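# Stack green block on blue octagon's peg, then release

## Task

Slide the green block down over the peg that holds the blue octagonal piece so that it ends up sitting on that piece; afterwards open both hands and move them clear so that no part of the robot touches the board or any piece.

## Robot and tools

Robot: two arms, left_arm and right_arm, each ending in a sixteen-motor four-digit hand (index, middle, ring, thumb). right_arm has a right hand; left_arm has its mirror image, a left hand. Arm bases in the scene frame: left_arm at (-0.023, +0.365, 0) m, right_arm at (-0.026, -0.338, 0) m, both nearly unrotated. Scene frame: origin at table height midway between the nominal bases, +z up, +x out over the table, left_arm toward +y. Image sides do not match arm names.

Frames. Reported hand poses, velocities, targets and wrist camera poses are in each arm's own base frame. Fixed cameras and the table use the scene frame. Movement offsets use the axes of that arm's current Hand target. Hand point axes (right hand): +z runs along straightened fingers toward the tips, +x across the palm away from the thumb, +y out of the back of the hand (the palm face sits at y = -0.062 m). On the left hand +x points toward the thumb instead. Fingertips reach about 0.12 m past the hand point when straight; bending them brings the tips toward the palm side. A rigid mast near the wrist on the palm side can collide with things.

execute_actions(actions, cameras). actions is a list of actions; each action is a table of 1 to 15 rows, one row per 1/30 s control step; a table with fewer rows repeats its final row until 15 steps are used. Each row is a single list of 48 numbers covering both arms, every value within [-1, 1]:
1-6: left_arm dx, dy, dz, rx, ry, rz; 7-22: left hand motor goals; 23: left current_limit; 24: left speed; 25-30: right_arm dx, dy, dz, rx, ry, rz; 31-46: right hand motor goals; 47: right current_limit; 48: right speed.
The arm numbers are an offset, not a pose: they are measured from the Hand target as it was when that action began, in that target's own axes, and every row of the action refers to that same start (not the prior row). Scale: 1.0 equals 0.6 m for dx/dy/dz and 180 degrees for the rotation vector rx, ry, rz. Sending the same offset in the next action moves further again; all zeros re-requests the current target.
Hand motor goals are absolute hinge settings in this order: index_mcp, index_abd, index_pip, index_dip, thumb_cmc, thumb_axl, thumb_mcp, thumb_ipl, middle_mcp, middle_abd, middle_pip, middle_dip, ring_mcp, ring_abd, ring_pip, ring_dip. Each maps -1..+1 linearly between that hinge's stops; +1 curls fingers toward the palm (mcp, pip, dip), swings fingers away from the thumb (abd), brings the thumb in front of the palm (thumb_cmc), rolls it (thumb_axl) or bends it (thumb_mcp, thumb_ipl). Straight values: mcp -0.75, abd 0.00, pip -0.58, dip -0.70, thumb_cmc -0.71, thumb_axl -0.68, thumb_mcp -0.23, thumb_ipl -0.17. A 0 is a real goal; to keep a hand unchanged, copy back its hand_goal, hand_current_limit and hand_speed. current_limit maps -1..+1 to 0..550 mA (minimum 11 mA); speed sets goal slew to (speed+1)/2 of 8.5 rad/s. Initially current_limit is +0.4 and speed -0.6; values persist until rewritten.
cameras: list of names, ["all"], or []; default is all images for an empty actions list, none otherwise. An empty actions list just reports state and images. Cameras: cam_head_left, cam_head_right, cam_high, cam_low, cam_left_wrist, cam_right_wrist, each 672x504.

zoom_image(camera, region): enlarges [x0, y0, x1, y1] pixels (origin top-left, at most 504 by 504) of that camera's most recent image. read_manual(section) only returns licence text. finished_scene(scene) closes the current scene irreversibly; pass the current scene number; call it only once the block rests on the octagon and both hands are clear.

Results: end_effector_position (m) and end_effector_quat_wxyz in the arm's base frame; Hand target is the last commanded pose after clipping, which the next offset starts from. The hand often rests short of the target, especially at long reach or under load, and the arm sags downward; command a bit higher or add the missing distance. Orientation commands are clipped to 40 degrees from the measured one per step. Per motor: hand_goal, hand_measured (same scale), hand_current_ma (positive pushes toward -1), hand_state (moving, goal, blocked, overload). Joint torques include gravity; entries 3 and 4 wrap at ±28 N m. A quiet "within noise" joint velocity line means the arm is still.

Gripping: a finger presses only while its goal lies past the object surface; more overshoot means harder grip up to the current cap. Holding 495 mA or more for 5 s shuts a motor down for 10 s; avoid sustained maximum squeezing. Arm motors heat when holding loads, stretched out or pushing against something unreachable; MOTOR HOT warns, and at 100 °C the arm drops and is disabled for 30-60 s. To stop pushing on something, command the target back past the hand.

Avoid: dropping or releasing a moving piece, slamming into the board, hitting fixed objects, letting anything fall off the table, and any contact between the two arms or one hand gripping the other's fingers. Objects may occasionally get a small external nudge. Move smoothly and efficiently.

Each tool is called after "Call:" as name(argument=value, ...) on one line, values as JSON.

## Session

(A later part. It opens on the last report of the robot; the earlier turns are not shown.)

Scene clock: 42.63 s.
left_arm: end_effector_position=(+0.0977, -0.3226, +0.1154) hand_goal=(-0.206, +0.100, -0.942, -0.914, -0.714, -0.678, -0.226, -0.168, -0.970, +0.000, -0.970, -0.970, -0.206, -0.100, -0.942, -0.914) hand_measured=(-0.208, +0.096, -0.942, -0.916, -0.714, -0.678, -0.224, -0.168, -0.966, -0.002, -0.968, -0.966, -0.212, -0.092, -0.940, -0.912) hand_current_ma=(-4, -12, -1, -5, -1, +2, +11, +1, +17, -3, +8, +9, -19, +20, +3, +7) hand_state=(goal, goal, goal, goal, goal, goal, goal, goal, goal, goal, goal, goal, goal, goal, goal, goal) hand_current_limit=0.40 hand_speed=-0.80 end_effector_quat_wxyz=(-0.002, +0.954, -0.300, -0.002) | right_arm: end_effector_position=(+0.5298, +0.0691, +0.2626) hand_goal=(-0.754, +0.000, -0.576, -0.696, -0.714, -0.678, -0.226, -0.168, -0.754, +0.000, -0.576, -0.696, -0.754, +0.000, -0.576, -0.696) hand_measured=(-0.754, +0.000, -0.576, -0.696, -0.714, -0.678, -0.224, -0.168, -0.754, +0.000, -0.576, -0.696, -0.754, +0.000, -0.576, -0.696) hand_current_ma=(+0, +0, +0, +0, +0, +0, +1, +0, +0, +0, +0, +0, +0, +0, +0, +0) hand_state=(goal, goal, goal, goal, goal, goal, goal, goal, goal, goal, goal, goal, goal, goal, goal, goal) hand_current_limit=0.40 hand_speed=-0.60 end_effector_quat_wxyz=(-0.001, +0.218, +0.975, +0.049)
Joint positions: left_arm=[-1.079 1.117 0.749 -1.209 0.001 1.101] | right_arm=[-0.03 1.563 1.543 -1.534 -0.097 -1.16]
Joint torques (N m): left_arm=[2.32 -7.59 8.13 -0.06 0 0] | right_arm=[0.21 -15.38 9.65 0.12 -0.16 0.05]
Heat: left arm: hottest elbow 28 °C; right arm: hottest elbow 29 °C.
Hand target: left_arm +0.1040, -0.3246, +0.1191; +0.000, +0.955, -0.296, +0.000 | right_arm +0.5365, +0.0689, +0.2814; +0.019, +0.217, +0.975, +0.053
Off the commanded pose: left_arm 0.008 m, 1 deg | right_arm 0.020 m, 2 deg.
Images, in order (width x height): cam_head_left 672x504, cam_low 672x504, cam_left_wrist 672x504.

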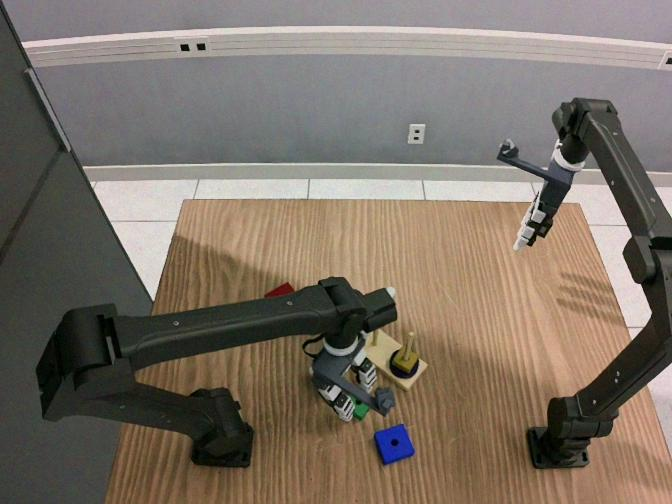

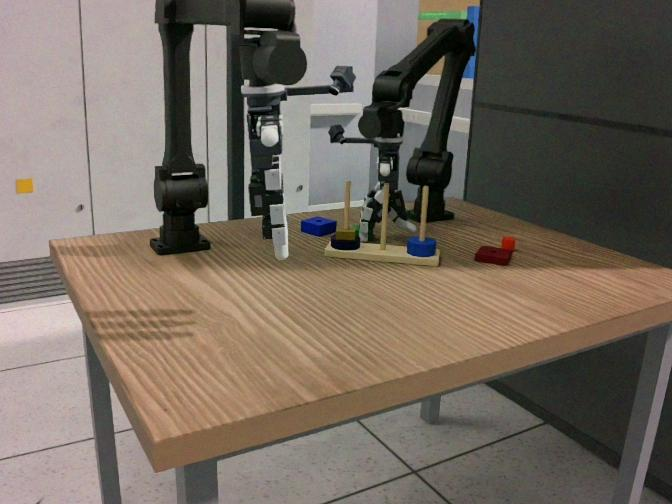

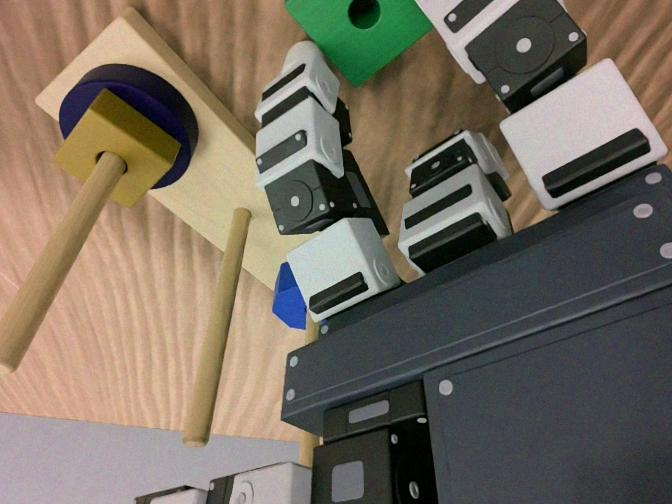

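Call:
execute_actions(actions=[[[0,0,-0.006,0,0,0,-0.2055,0.14,-0.942,-0.913,-0.714,-0.678,-0.226,-0.168,-0.97,0,-0.97,-0.97,-0.2055,-0.14,-0.942,-0.913,0.4,-0.8,0,0,0,0,0,0,-0.754,0,-0.576,-0.696,-0.714,-0.678,-0.226,-0.168,-0.754,0,-0.576,-0.696,-0.754,0,-0.576,-0.696,0.4,-0.6]],[[0,0,0,0,0,0,-0.2055,0.2,-0.942,-0.913,-0.714,-0.678,-0.226,-0.168,-0.97,0,-0.97,-0.97,-0.2055,-0.2,-0.942,-0.913,0.4,-0.8,0,0,0,0,0,0,-0.754,0,-0.576,-0.696,-0.714,-0.678,-0.226,-0.168,-0.754,0,-0.576,-0.696,-0.754,0,-0.576,-0.696,0.4,-0.6]],[[0,0,0,0,0,0,-0.2055,0.3,-0.942,-0.913,-0.714,-0.678,-0.226,-0.168,-0.97,0,-0.97,-0.97,-0.2055,-0.3,-0.942,-0.913,0.4,-0.8,0,0,0,0,0,0,-0.754,0,-0.576,-0.696,-0.714,-0.678,-0.226,-0.168,-0.754,0,-0.576,-0.696,-0.754,0,-0.576,-0.696,0.4,-0.6]]], cameras=["cam_left_wrist", "cam_low", "cam_head_left"])

Call:
zoom_image(camera="cam_head_left", region=[300, 350, 400, 440])

Call:
zoom_image(camera="cam_low", region=[340, 200, 400, 260])

Scene clock: 44.63 s.
left_arm: end_effector_position=(+0.0974, -0.3220, +0.1153) hand_goal=(-0.206, +0.300, -0.942, -0.914, -0.714, -0.678, -0.226, -0.168, -0.970, +0.000, -0.970, -0.970, -0.206, -0.300, -0.942, -0.914) hand_measured=(-0.208, +0.126, -0.942, -0.916, -0.714, -0.678, -0.224, -0.168, -0.966, -0.002, -0.968, -0.966, -0.212, -0.126, -0.942, -0.912) hand_current_ma=(-6, -385, -1, -5, -1, +2, +11, +1, +17, -3, +8, +9, -19, +385, +0, +4) hand_state=(goal, blocked, goal, goal, goal, goal, goal, goal, goal, goal, goal, goal, goal, blocked, goal, goal) hand_current_limit=0.40 hand_speed=-0.80 end_effector_quat_wxyz=(-0.003, +0.954, -0.300, -0.003) | right_arm: end_effector_position=(+0.5298, +0.0691, +0.2626) hand_goal=(-0.754, +0.000, -0.576, -0.696, -0.714, -0.678, -0.226, -0.168, -0.754, +0.000, -0.576, -0.696, -0.754, +0.000, -0.576, -0.696) hand_measured=(-0.754, +0.000, -0.576, -0.696, -0.714, -0.678, -0.224, -0.168, -0.754, +0.000, -0.576, -0.696, -0.754, +0.000, -0.576, -0.696) hand_current_ma=(+0, +0, +0, +0, +0, +0, +1, +0, +0, +0, +0, +0, +0, +0, +0, +0) hand_state=(goal, goal, goal, goal, goal, goal, goal, goal, goal, goal, goal, goal, goal, goal, goal, goal) hand_current_limit=0.40 hand_speed=-0.60 end_effector_quat_wxyz=(-0.001, +0.218, +0.975, +0.049)
Joint positions: left_arm=[-1.079 1.117 0.749 -1.211 0.001 1.101] | right_arm=[-0.03 1.563 1.543 -1.534 -0.097 -1.16]
Joint torques (N m): left_arm=[2.32 -7.88 8.59 -0.38 0 0] | right_arm=[-0.15 -15.91 9.62 0.27 -0.17 0.06]
Heat: left arm: hottest elbow 28 °C; right arm: hottest elbow 30 °C.
Hand target: left_arm +0.1040, -0.3246, +0.1227; +0.000, +0.955, -0.297, +0.000 | right_arm +0.5365, +0.0689, +0.2814; +0.019, +0.217, +0.975, +0.053
Off the commanded pose: left_arm 0.010 m, 1 deg | right_arm 0.020 m, 2 deg.
Images, in order (width x height): cam_head_left 672x504, cam_low 672x504, cam_left_wrist 672x504.

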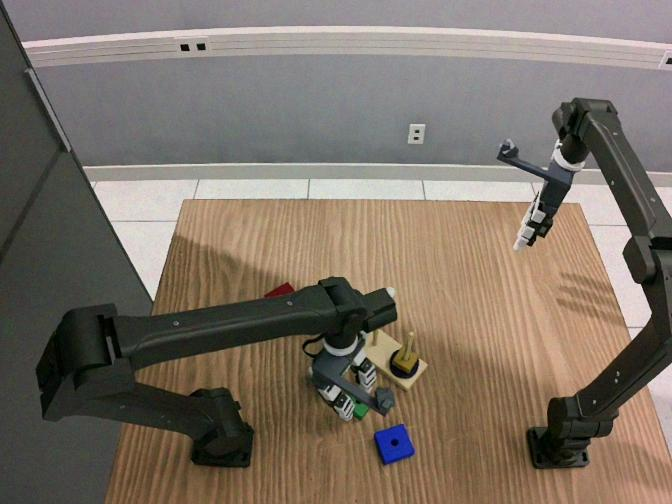

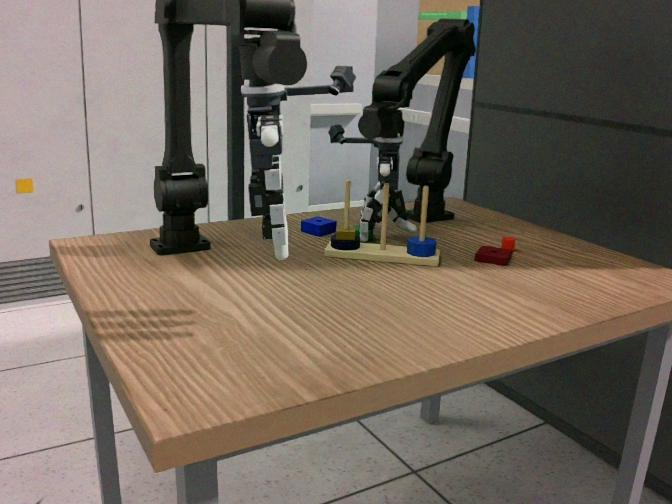

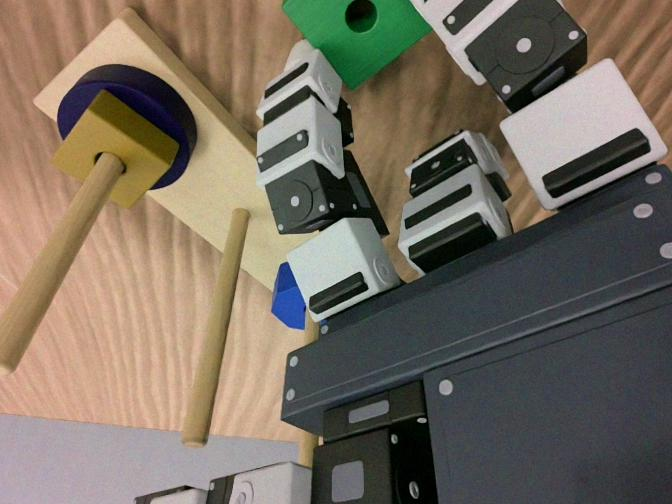

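Scaled by 5.040 from the camera's 672x504 image, which has a finer 960x720 frame.

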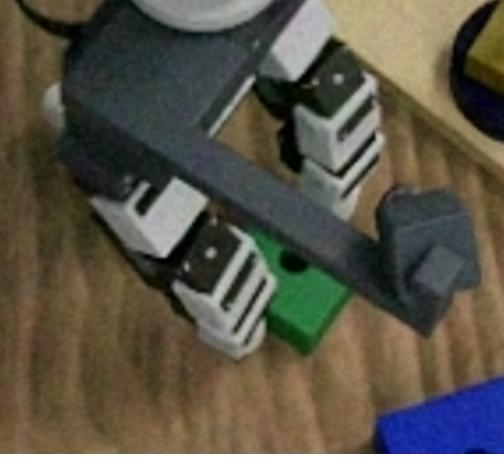

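Scaled by 8.400 from the camera's 672x504 image, which has a finer 960x720 frame.

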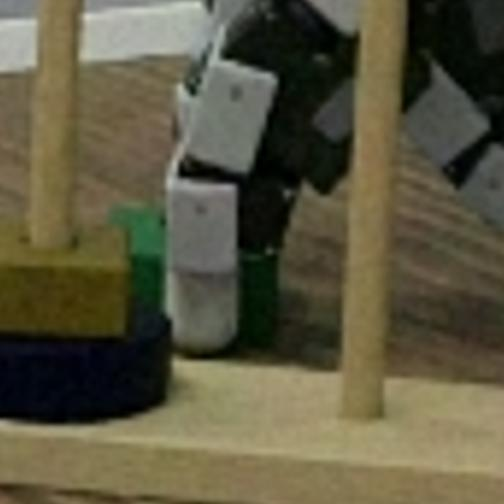

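Call:
execute_actions(actions=[[[0,0,-0.05,0,0,0,-0.2055,0.3,-0.942,-0.913,-0.714,-0.678,-0.226,-0.168,-0.97,0,-0.97,-0.97,-0.2055,-0.3,-0.942,-0.913,0.4,-0.8,0,0,0,0,0,0,-0.754,0,-0.576,-0.696,-0.714,-0.678,-0.226,-0.168,-0.754,0,-0.576,-0.696,-0.754,0,-0.576,-0.696,0.4,-0.6]],[[0,0,-0.05,0,0,0,-0.2055,0.3,-0.942,-0.913,-0.714,-0.678,-0.226,-0.168,-0.97,0,-0.97,-0.97,-0.2055,-0.3,-0.942,-0.913,0.4,-0.8,0,0,0,0,0,0,-0.754,0,-0.576,-0.696,-0.714,-0.678,-0.226,-0.168,-0.754,0,-0.576,-0.696,-0.754,0,-0.576,-0.696,0.4,-0.6]]], cameras=["cam_left_wrist", "cam_low", "cam_head_left", "cam_high"])

Call:
zoom_image(camera="cam_low", region=[330, 160, 450, 280])

Call:
zoom_image(camera="cam_high", region=[320, 60, 420, 160])

Scene clock: 46.07 s.
left_arm: end_effector_position=(+0.0926, -0.3130, +0.1589) hand_goal=(-0.206, +0.300, -0.942, -0.914, -0.714, -0.678, -0.226, -0.168, -0.970, +0.000, -0.970, -0.970, -0.206, -0.300, -0.942, -0.914) hand_measured=(-0.210, +0.126, -0.942, -0.916, -0.714, -0.678, -0.224, -0.168, -0.966, -0.002, -0.968, -0.966, -0.212, -0.126, -0.944, -0.914) hand_current_ma=(-12, -385, -2, -5, -1, +2, +11, +1, +17, -3, +8, +9, -19, +385, -3, +2) hand_state=(goal, blocked, goal, goal, goal, goal, goal, goal, goal, goal, goal, goal, goal, blocked, goal, goal) hand_current_limit=0.40 hand_speed=-0.80 end_effector_quat_wxyz=(-0.017, +0.954, -0.300, -0.018) | right_arm: end_effector_position=(+0.5298, +0.0691, +0.2626) hand_goal=(-0.754, +0.000, -0.576, -0.696, -0.714, -0.678, -0.226, -0.168, -0.754, +0.000, -0.576, -0.696, -0.754, +0.000, -0.576, -0.696) hand_measured=(-0.754, +0.000, -0.576, -0.696, -0.714, -0.678, -0.224, -0.168, -0.754, +0.000, -0.576, -0.696, -0.754, +0.000, -0.576, -0.696) hand_current_ma=(+0, +0, +0, +0, +0, +0, +1, +0, +0, +0, +0, +0, +0, +0, +0, +0) hand_state=(goal, goal, goal, goal, goal, goal, goal, goal, goal, goal, goal, goal, goal, goal, goal, goal) hand_current_limit=0.40 hand_speed=-0.60 end_effector_quat_wxyz=(-0.001, +0.218, +0.975, +0.049)
Joint positions: left_arm=[-1.079 1.074 0.845 -1.39 0.001 1.101] | right_arm=[-0.03 1.563 1.543 -1.534 -0.097 -1.16]
Joint torques (N m): left_arm=[2.32 -8.29 11.07 -0.49 -0.01 0] | right_arm=[0.15 -16.32 9.57 0.09 -0.14 0.04]
Heat: left arm: hottest elbow 28 °C; right arm: hottest elbow 30 °C.
Hand target: left_arm +0.1040, -0.3245, +0.1827; +0.000, +0.955, -0.297, +0.000 | right_arm +0.5365, +0.0689, +0.2814; +0.019, +0.217, +0.975, +0.053
Off the commanded pose: left_arm 0.029 m, 3 deg | right_arm 0.020 m, 2 deg.
Images, in order (width x height): cam_head_left 672x504, cam_high 672x504, cam_low 672x504, cam_left_wrist 672x504.

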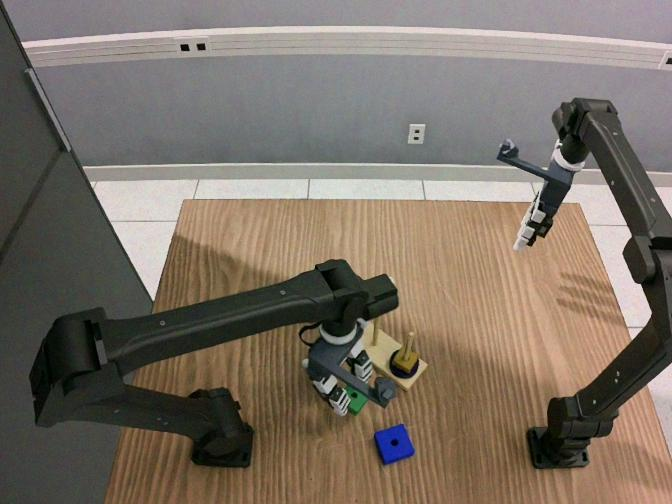

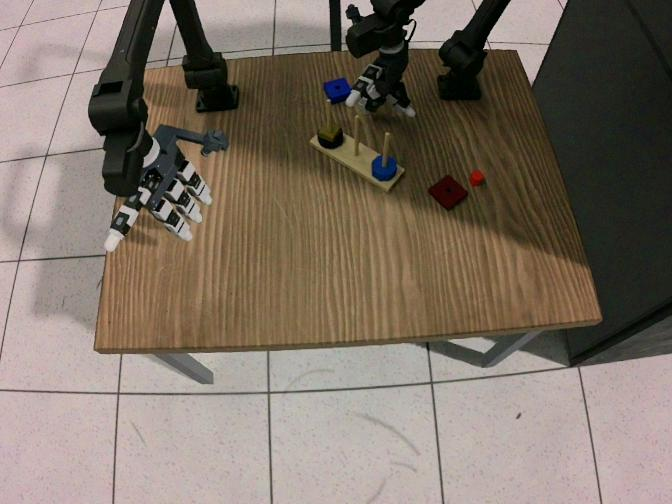

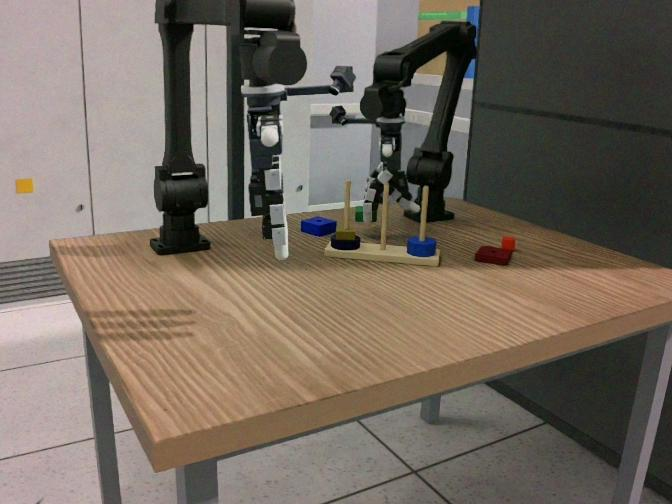

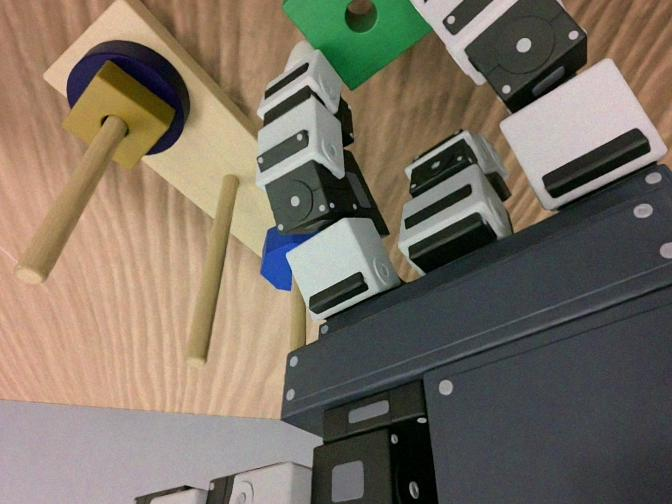

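Scaled by 4.200 from the camera's 672x504 image, which has a finer 960x720 frame.

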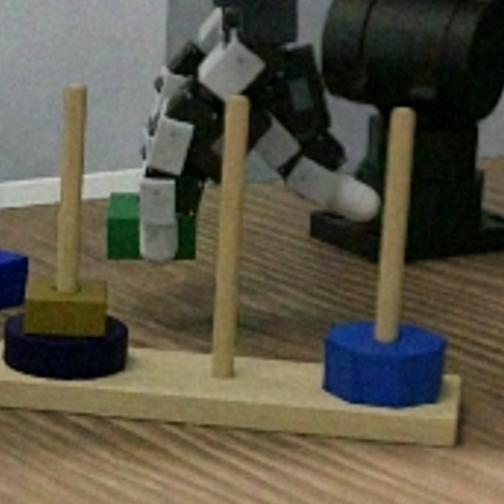

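Scaled by 5.040 from the camera's 672x504 image, which has a finer 960x720 frame.

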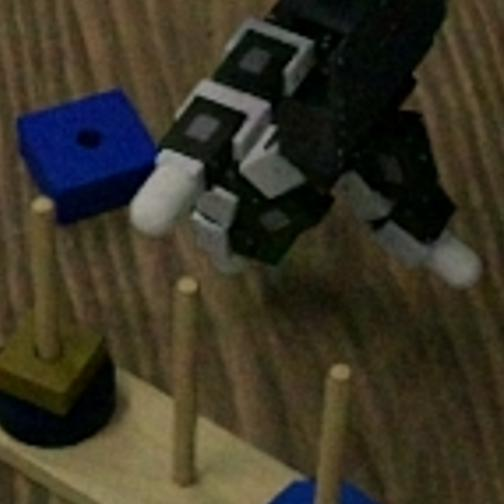

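Call:
execute_actions(actions=[[[0,0,-0.09,0,0,0,-0.2055,0.3,-0.942,-0.913,-0.714,-0.678,-0.85,-0.3,-0.97,0,-0.97,-0.97,-0.2055,-0.3,-0.942,-0.913,0.4,-0.8,0,0,0,0,0,0,-0.754,0,-0.576,-0.696,-0.714,-0.678,-0.226,-0.168,-0.754,0,-0.576,-0.696,-0.754,0,-0.576,-0.696,0.4,-0.6]],[[0,0,-0.09,0,0,0,-0.2055,0.3,-0.942,-0.913,-0.714,-0.678,-0.85,-0.3,-0.97,0,-0.97,-0.97,-0.2055,-0.3,-0.942,-0.913,0.4,-0.8,0,0,0,0,0,0,-0.754,0,-0.576,-0.696,-0.714,-0.678,-0.226,-0.168,-0.754,0,-0.576,-0.696,-0.754,0,-0.576,-0.696,0.4,-0.6]],[[0,0,-0.05,0,0,0,-0.2055,0.3,-0.942,-0.913,-0.714,-0.678,-0.85,-0.3,-0.97,0,-0.97,-0.97,-0.2055,-0.3,-0.942,-0.913,0.4,-0.8,0,0,0,0,0,0,-0.754,0,-0.576,-0.696,-0.714,-0.678,-0.226,-0.168,-0.754,0,-0.576,-0.696,-0.754,0,-0.576,-0.696,0.4,-0.6]]], cameras=["cam_left_wrist", "cam_low", "cam_head_left", "cam_high"])

Scene clock: 49.13 s.
left_arm: end_effector_position=(+0.0961, -0.3195, +0.2928) hand_goal=(-0.206, +0.300, -0.942, -0.914, -0.714, -0.678, -0.850, -0.300, -0.970, +0.000, -0.970, -0.970, -0.206, -0.300, -0.942, -0.914) hand_measured=(-0.210, +0.126, -0.944, -0.916, -0.714, -0.678, -0.844, -0.296, -0.966, -0.002, -0.968, -0.966, -0.212, -0.126, -0.944, -0.914) hand_current_ma=(-16, -385, -3, -5, -1, +2, +26, +13, +17, -3, +8, +9, -19, +385, -3, +2) hand_state=(goal, blocked, goal, goal, goal, goal, goal, goal, goal, goal, goal, goal, goal, blocked, goal, goal) hand_current_limit=0.40 hand_speed=-0.80 end_effector_quat_wxyz=(+0.005, +0.953, -0.302, +0.000) | right_arm: end_effector_position=(+0.5298, +0.0691, +0.2626) hand_goal=(-0.754, +0.000, -0.576, -0.696, -0.714, -0.678, -0.226, -0.168, -0.754, +0.000, -0.576, -0.696, -0.754, +0.000, -0.576, -0.696) hand_measured=(-0.754, +0.000, -0.576, -0.696, -0.714, -0.678, -0.224, -0.168, -0.754, +0.000, -0.576, -0.696, -0.754, +0.000, -0.576, -0.696) hand_current_ma=(+0, +0, +0, +0, +0, +0, +1, +0, +0, +0, +0, +0, +0, +0, +0, +0) hand_state=(goal, goal, goal, goal, goal, goal, goal, goal, goal, goal, goal, goal, goal, goal, goal, goal) hand_current_limit=0.40 hand_speed=-0.60 end_effector_quat_wxyz=(-0.001, +0.218, +0.975, +0.049)
Joint positions: left_arm=[-1.075 1.038 1.165 -1.691 0.006 1.11] | right_arm=[-0.03 1.563 1.543 -1.534 -0.097 -1.16]
Joint torques (N m): left_arm=[2.49 -8.23 11.6 -0.31 0.21 0.05] | right_arm=[0.67 -16.26 9.83 0.31 -0.11 0.07]
Heat: left arm: hottest elbow 28 °C; right arm: hottest elbow 30 °C.
Hand target: left_arm +0.1040, -0.3244, +0.3206; +0.000, +0.955, -0.296, +0.000 | right_arm +0.5365, +0.0689, +0.2814; +0.019, +0.217, +0.975, +0.053
Off the commanded pose: left_arm 0.029 m, 1 deg | right_arm 0.020 m, 2 deg.
joint sent to its limit (left arm) — joint 4 (wrist pitch), lower limit. The joint targets are off in orientation, not in position.
pose unreachable (left arm): on one or more control steps of this call, first in action 2 (counted from 0), this arm could not follow its commanded pose, so it was not sent that pose on those steps. It may still have moved: this result reports where it is.
cause: moving toward the commanded pose would bring two parts of the arm too close to each other (joints 5 (wrist yaw) and 6 (wrist roll) lie between them).
Images, in order (width x height): cam_head_left 672x504, cam_high 672x504, cam_low 672x504, cam_left_wrist 672x504.

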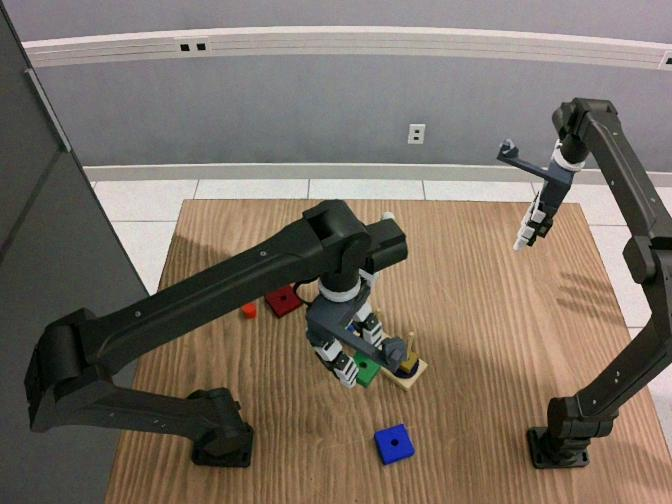

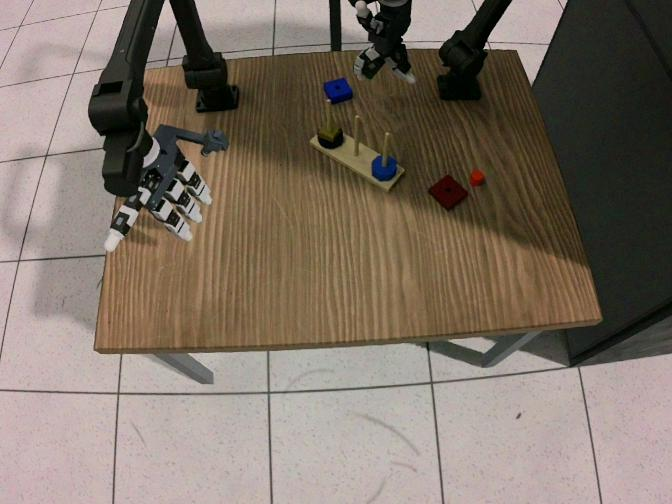

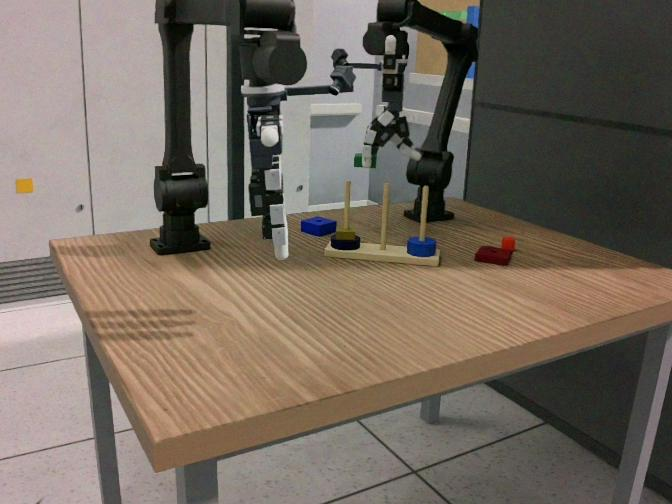

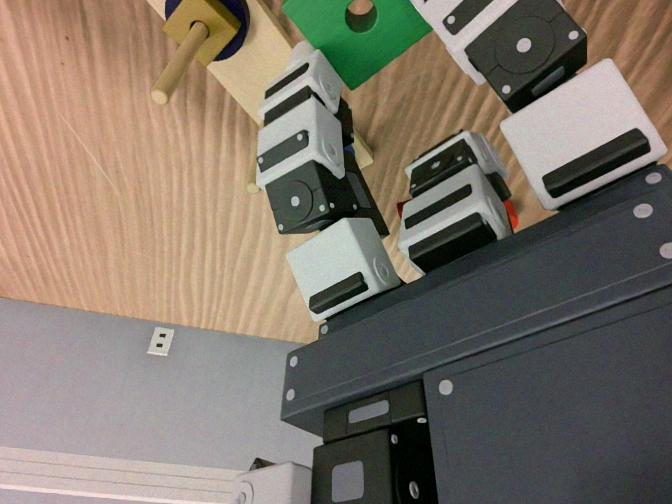

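Call:
execute_actions(actions=[[[0,0,0,0,0,0,-0.2055,0.3,-0.942,-0.913,-0.714,-0.678,-0.226,-0.168,-0.97,0,-0.97,-0.97,-0.2055,-0.3,-0.942,-0.913,0.4,-0.8,0,0,0,0,0,0,-0.754,0,-0.576,-0.696,-0.714,-0.678,-0.226,-0.168,-0.754,0,-0.576,-0.696,-0.754,0,-0.576,-0.696,0.4,-0.6]],[[0.044,-0.043,0,0,0,0,-0.2055,0.3,-0.942,-0.913,-0.714,-0.678,-0.226,-0.168,-0.97,0,-0.97,-0.97,-0.2055,-0.3,-0.942,-0.913,0.4,-0.8,0,0,0,0,0,0,-0.754,0,-0.576,-0.696,-0.714,-0.678,-0.226,-0.168,-0.754,0,-0.576,-0.696,-0.754,0,-0.576,-0.696,0.4,-0.6]],[[0.044,-0.043,0,0,0,0,-0.2055,0.3,-0.942,-0.913,-0.714,-0.678,-0.226,-0.168,-0.97,0,-0.97,-0.97,-0.2055,-0.3,-0.942,-0.913,0.4,-0.8,0,0,0,0,0,0,-0.754,0,-0.576,-0.696,-0.714,-0.678,-0.226,-0.168,-0.754,0,-0.576,-0.696,-0.754,0,-0.576,-0.696,0.4,-0.6]]], cameras=["cam_left_wrist", "cam_low", "cam_head_left", "cam_high"])

Scene clock: 52.70 s.
left_arm: end_effector_position=(+0.1670, -0.3051, +0.2963) hand_goal=(-0.206, +0.300, -0.942, -0.914, -0.714, -0.678, -0.226, -0.168, -0.970, +0.000, -0.970, -0.970, -0.206, -0.300, -0.942, -0.914) hand_measured=(-0.212, +0.126, -0.944, -0.916, -0.714, -0.678, -0.224, -0.168, -0.964, -0.002, -0.968, -0.966, -0.212, -0.126, -0.944, -0.914) hand_current_ma=(-19, -385, -5, -5, +0, +2, +8, -4, +18, -3, +8, +9, -18, +385, -5, +1) hand_state=(goal, blocked, goal, goal, goal, goal, goal, goal, goal, goal, goal, goal, goal, blocked, goal, goal) hand_current_limit=0.40 hand_speed=-0.80 end_effector_quat_wxyz=(-0.002, +0.954, -0.298, -0.007) | right_arm: end_effector_position=(+0.5298, +0.0691, +0.2626) hand_goal=(-0.754, +0.000, -0.576, -0.696, -0.714, -0.678, -0.226, -0.168, -0.754, +0.000, -0.576, -0.696, -0.754, +0.000, -0.576, -0.696) hand_measured=(-0.754, +0.000, -0.576, -0.696, -0.714, -0.678, -0.224, -0.168, -0.754, +0.000, -0.576, -0.696, -0.754, +0.000, -0.576, -0.696) hand_current_ma=(+0, +0, +0, +0, +0, +0, +1, +0, +0, +0, +0, +0, +0, +0, +0, +0) hand_state=(goal, goal, goal, goal, goal, goal, goal, goal, goal, goal, goal, goal, goal, goal, goal, goal) hand_current_limit=0.40 hand_speed=-0.60 end_effector_quat_wxyz=(-0.001, +0.218, +0.975, +0.049)
Joint positions: left_arm=[-0.842 1.127 1.238 -1.695 0.004 1.334] | right_arm=[-0.03 1.563 1.543 -1.534 -0.097 -1.16]
Joint torques (N m): left_arm=[2.02 -8.59 11.73 -0.23 0.19 0.01] | right_arm=[-0.44 -16.38 9.68 -0.02 -0.16 0.05]
Heat: left arm: hottest elbow 29 °C; right arm: hottest elbow 30 °C.
Hand target: left_arm +0.1768, -0.3118, +0.3207; +0.000, +0.955, -0.297, +0.000 | right_arm +0.5365, +0.0689, +0.2814; +0.019, +0.217, +0.975, +0.053
Off the commanded pose: left_arm 0.027 m, 1 deg | right_arm 0.020 m, 2 deg.
joint sent to its limit (left arm) — joint 4 (wrist pitch), lower limit. The joint targets still meet the commanded pose.
Images, in order (width x height): cam_head_left 672x504, cam_high 672x504, cam_low 672x504, cam_left_wrist 672x504.

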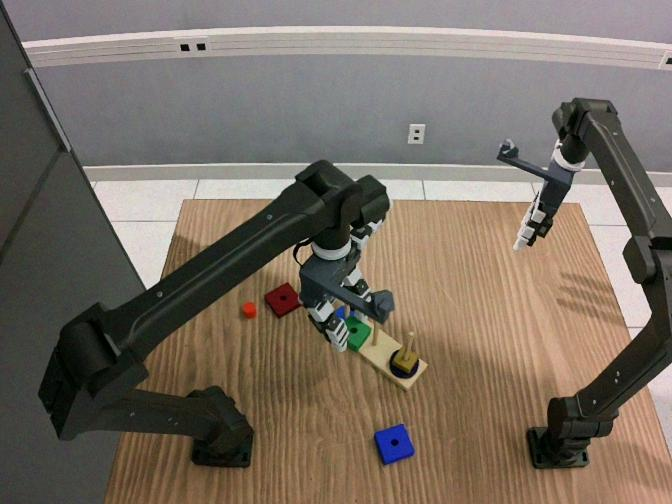

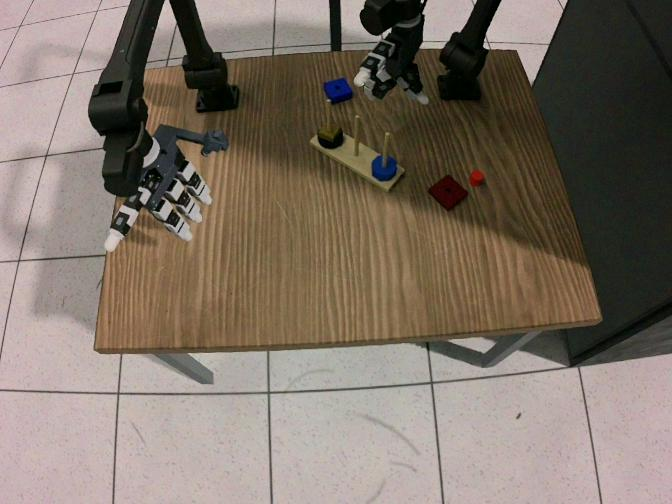

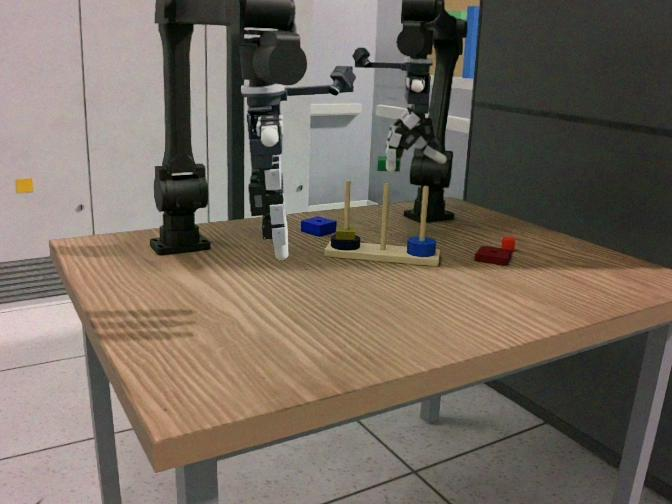

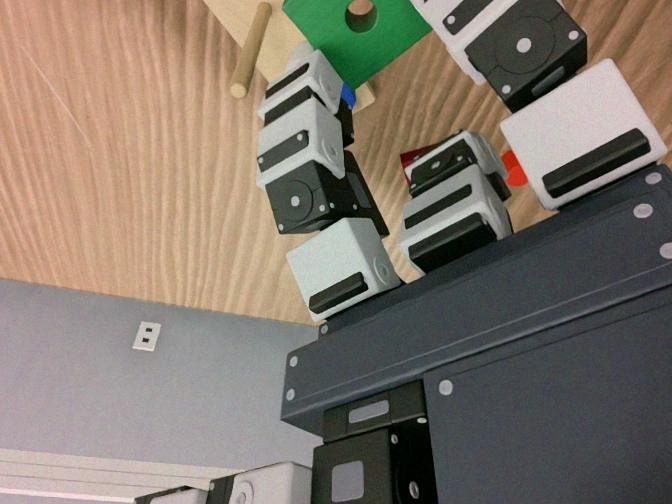

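Call:
execute_actions(actions=[[[0.0455,-0.0338,0,0,0,0,-0.2055,0.3,-0.942,-0.913,-0.714,-0.678,-0.226,-0.168,-0.97,0,-0.97,-0.97,-0.2055,-0.3,-0.942,-0.913,0.4,-0.8,0,0,0,0,0,0,-0.754,0,-0.576,-0.696,-0.714,-0.678,-0.226,-0.168,-0.754,0,-0.576,-0.696,-0.754,0,-0.576,-0.696,0.4,-0.6]],[[0.0455,-0.0338,0,0,0,0,-0.2055,0.3,-0.942,-0.913,-0.714,-0.678,-0.226,-0.168,-0.97,0,-0.97,-0.97,-0.2055,-0.3,-0.942,-0.913,0.4,-0.8,0,0,0,0,0,0,-0.754,0,-0.576,-0.696,-0.714,-0.678,-0.226,-0.168,-0.754,0,-0.576,-0.696,-0.754,0,-0.576,-0.696,0.4,-0.6]]], cameras=["cam_left_wrist", "cam_low", "cam_high"])

Call:
zoom_image(camera="cam_left_wrist", region=[220, 0, 560, 240])

Call:
zoom_image(camera="cam_high", region=[320, 50, 440, 200])

Call:
zoom_image(camera="cam_low", region=[330, 130, 470, 280])

Scene clock: 54.60 s.
left_arm: end_effector_position=(+0.2330, -0.3040, +0.2968) hand_goal=(-0.206, +0.300, -0.942, -0.914, -0.714, -0.678, -0.226, -0.168, -0.970, +0.000, -0.970, -0.970, -0.206, -0.300, -0.942, -0.914) hand_measured=(-0.212, +0.126, -0.944, -0.916, -0.714, -0.678, -0.224, -0.168, -0.964, -0.002, -0.968, -0.966, -0.212, -0.126, -0.944, -0.914) hand_current_ma=(-20, -385, -6, -5, +0, +2, +9, -4, +19, -3, +8, +9, -18, +385, -5, +1) hand_state=(goal, blocked, goal, goal, goal, goal, goal, goal, goal, goal, goal, goal, goal, blocked, goal, goal) hand_current_limit=0.40 hand_speed=-0.80 end_effector_quat_wxyz=(-0.007, +0.954, -0.298, -0.019) | right_arm: end_effector_position=(+0.5298, +0.0691, +0.2626) hand_goal=(-0.754, +0.000, -0.576, -0.696, -0.714, -0.678, -0.226, -0.168, -0.754, +0.000, -0.576, -0.696, -0.754, +0.000, -0.576, -0.696) hand_measured=(-0.754, +0.000, -0.576, -0.696, -0.714, -0.678, -0.224, -0.168, -0.754, +0.000, -0.576, -0.696, -0.754, +0.000, -0.576, -0.696) hand_current_ma=(+0, +0, +0, +0, +0, +0, +1, +0, +0, +0, +0, +0, +0, +0, +0, +0) hand_state=(goal, goal, goal, goal, goal, goal, goal, goal, goal, goal, goal, goal, goal, goal, goal, goal) hand_current_limit=0.40 hand_speed=-0.60 end_effector_quat_wxyz=(-0.001, +0.218, +0.975, +0.049)
Joint positions: left_arm=[-0.698 1.265 1.352 -1.697 0.001 1.477] | right_arm=[-0.03 1.563 1.543 -1.534 -0.097 -1.16]
Joint torques (N m): left_arm=[1.96 -10.93 11.69 -0.18 0.12 0.02] | right_arm=[0.03 -15.74 9.7 0.16 -0.16 0.02]
Heat: left arm: hottest elbow 29 °C; right arm: hottest elbow 31 °C.
Hand target: left_arm +0.2447, -0.3094, +0.3205; +0.000, +0.955, -0.297, +0.000 | right_arm +0.5365, +0.0689, +0.2814; +0.019, +0.217, +0.975, +0.053
Off the commanded pose: left_arm 0.027 m, 2 deg | right_arm 0.020 m, 2 deg.
joint sent to its limit (left arm) — joint 4 (wrist pitch), lower limit. The joint targets still meet the commanded pose.
Images, in order (width x height): cam_high 672x504, cam_low 672x504, cam_left_wrist 672x504.

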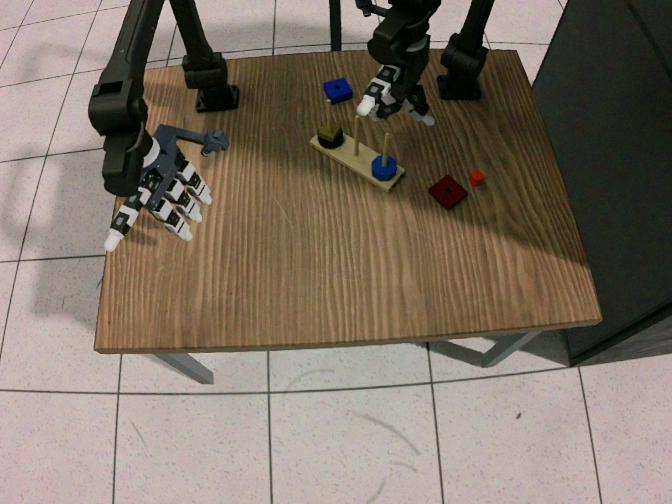

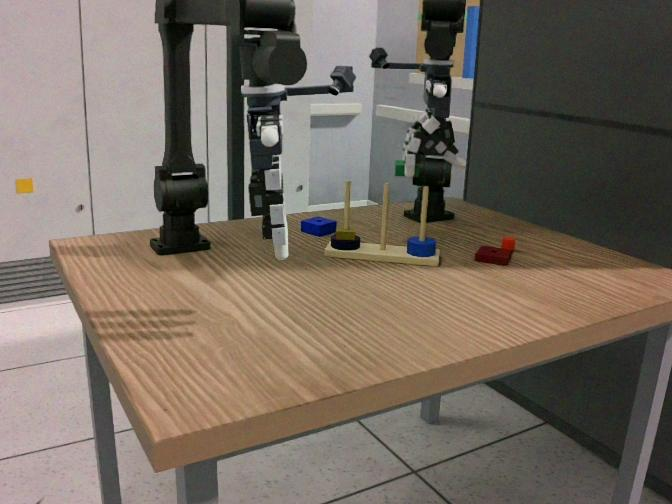

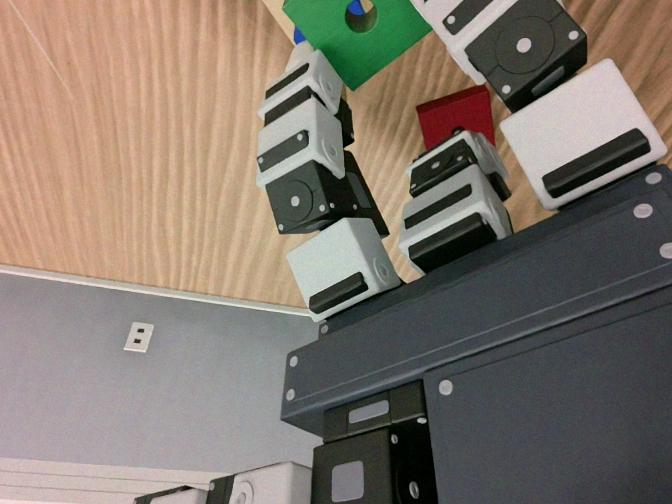

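Scaled by 1.482 from the camera's 672x504 image, which has a finer 960x720 frame.

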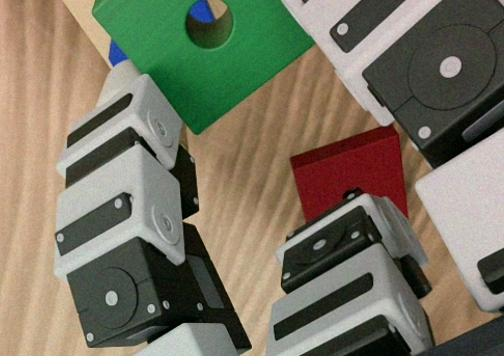

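Scaled by 3.360 from the camera's 672x504 image, which has a finer 960x720 frame.

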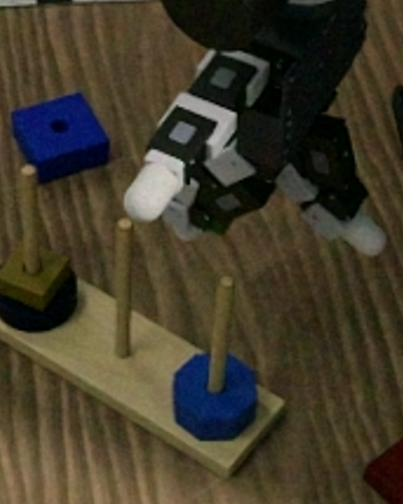

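Scaled by 3.360 from the camera's 672x504 image, which has a finer 960x720 frame.

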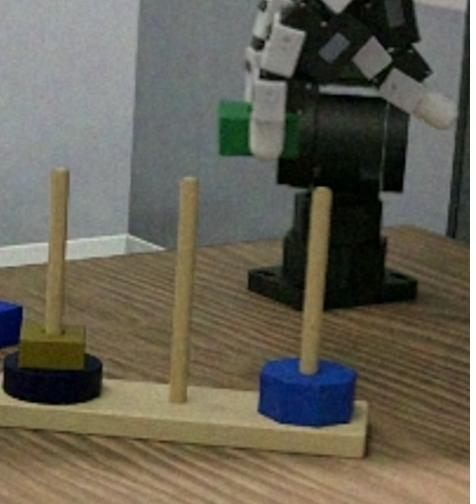

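Call:
execute_actions(actions=[[[0.067,0,0,0,0,0,-0.2055,0.3,-0.942,-0.913,-0.714,-0.678,-0.226,-0.168,-0.97,0,-0.97,-0.97,-0.2055,-0.3,-0.942,-0.913,0.4,-0.8,0,0,0,0,0,0,-0.754,0,-0.576,-0.696,-0.714,-0.678,-0.226,-0.168,-0.754,0,-0.576,-0.696,-0.754,0,-0.576,-0.696,0.4,-0.6]]], cameras=["cam_left_wrist", "cam_low", "cam_high"])

Call:
zoom_image(camera="cam_left_wrist", region=[220, 0, 560, 240])

Scene clock: 55.93 s.
left_arm: end_effector_position=(+0.2643, -0.3289, +0.2953) hand_goal=(-0.206, +0.300, -0.942, -0.914, -0.714, -0.678, -0.226, -0.168, -0.970, +0.000, -0.970, -0.970, -0.206, -0.300, -0.942, -0.914) hand_measured=(-0.212, +0.126, -0.944, -0.916, -0.714, -0.678, -0.224, -0.168, -0.964, -0.002, -0.968, -0.966, -0.212, -0.126, -0.944, -0.914) hand_current_ma=(-20, -385, -6, -5, +0, +2, +10, -3, +19, -3, +8, +9, -18, +385, -5, +1) hand_state=(goal, blocked, goal, goal, goal, goal, goal, goal, goal, goal, goal, goal, goal, blocked, goal, goal) hand_current_limit=0.40 hand_speed=-0.80 end_effector_quat_wxyz=(-0.009, +0.954, -0.300, -0.024) | right_arm: end_effector_position=(+0.5298, +0.0691, +0.2626) hand_goal=(-0.754, +0.000, -0.576, -0.696, -0.714, -0.678, -0.226, -0.168, -0.754, +0.000, -0.576, -0.696, -0.754, +0.000, -0.576, -0.696) hand_measured=(-0.754, +0.000, -0.576, -0.696, -0.714, -0.678, -0.224, -0.168, -0.754, +0.000, -0.576, -0.696, -0.754, +0.000, -0.576, -0.696) hand_current_ma=(+0, +0, +0, +0, +0, +0, +1, +0, +0, +0, +0, +0, +0, +0, +0, +0) hand_state=(goal, goal, goal, goal, goal, goal, goal, goal, goal, goal, goal, goal, goal, goal, goal, goal) hand_current_limit=0.40 hand_speed=-0.60 end_effector_quat_wxyz=(-0.001, +0.218, +0.975, +0.049)
Joint positions: left_arm=[-0.695 1.377 1.453 -1.698 0.001 1.485] | right_arm=[-0.03 1.563 1.543 -1.534 -0.097 -1.16]
Joint torques (N m): left_arm=[2.37 -13.22 11.62 -0.21 0.07 0.02] | right_arm=[0.21 -16.38 9.63 0.34 -0.09 0.04]
Heat: left arm: hottest elbow 30 °C; right arm: hottest elbow 31 °C.
Hand target: left_arm +0.2778, -0.3321, +0.3206; +0.000, +0.955, -0.297, +0.000 | right_arm +0.5365, +0.0689, +0.2814; +0.019, +0.217, +0.975, +0.053
Off the commanded pose: left_arm 0.029 m, 3 deg | right_arm 0.020 m, 2 deg.
joint sent to its limit (left arm) — joint 4 (wrist pitch), lower limit. The joint targets still meet the commanded pose.
Images, in order (width x height): cam_high 672x504, cam_low 672x504, cam_left_wrist 672x504.

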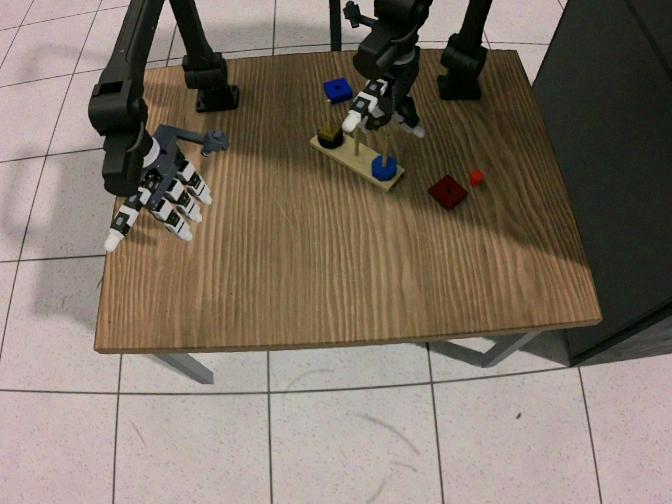

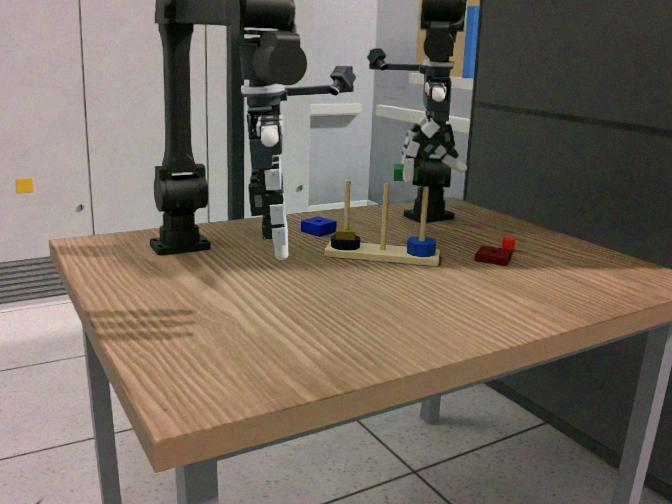

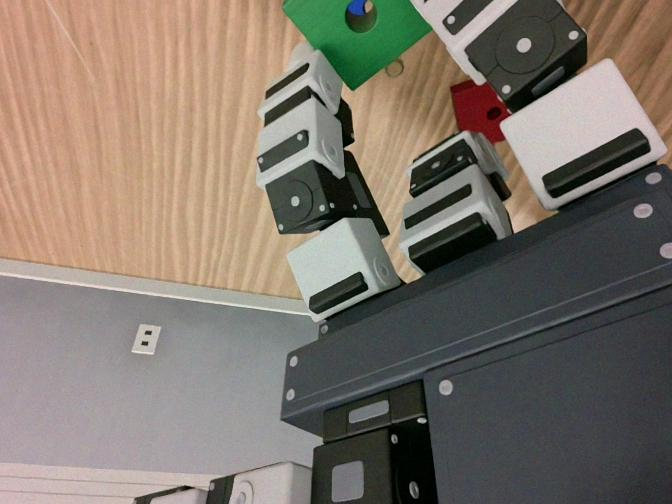

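Scaled by 1.482 from the camera's 672x504 image, which has a finer 960x720 frame.

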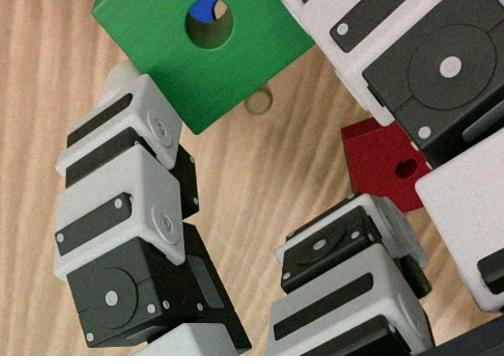

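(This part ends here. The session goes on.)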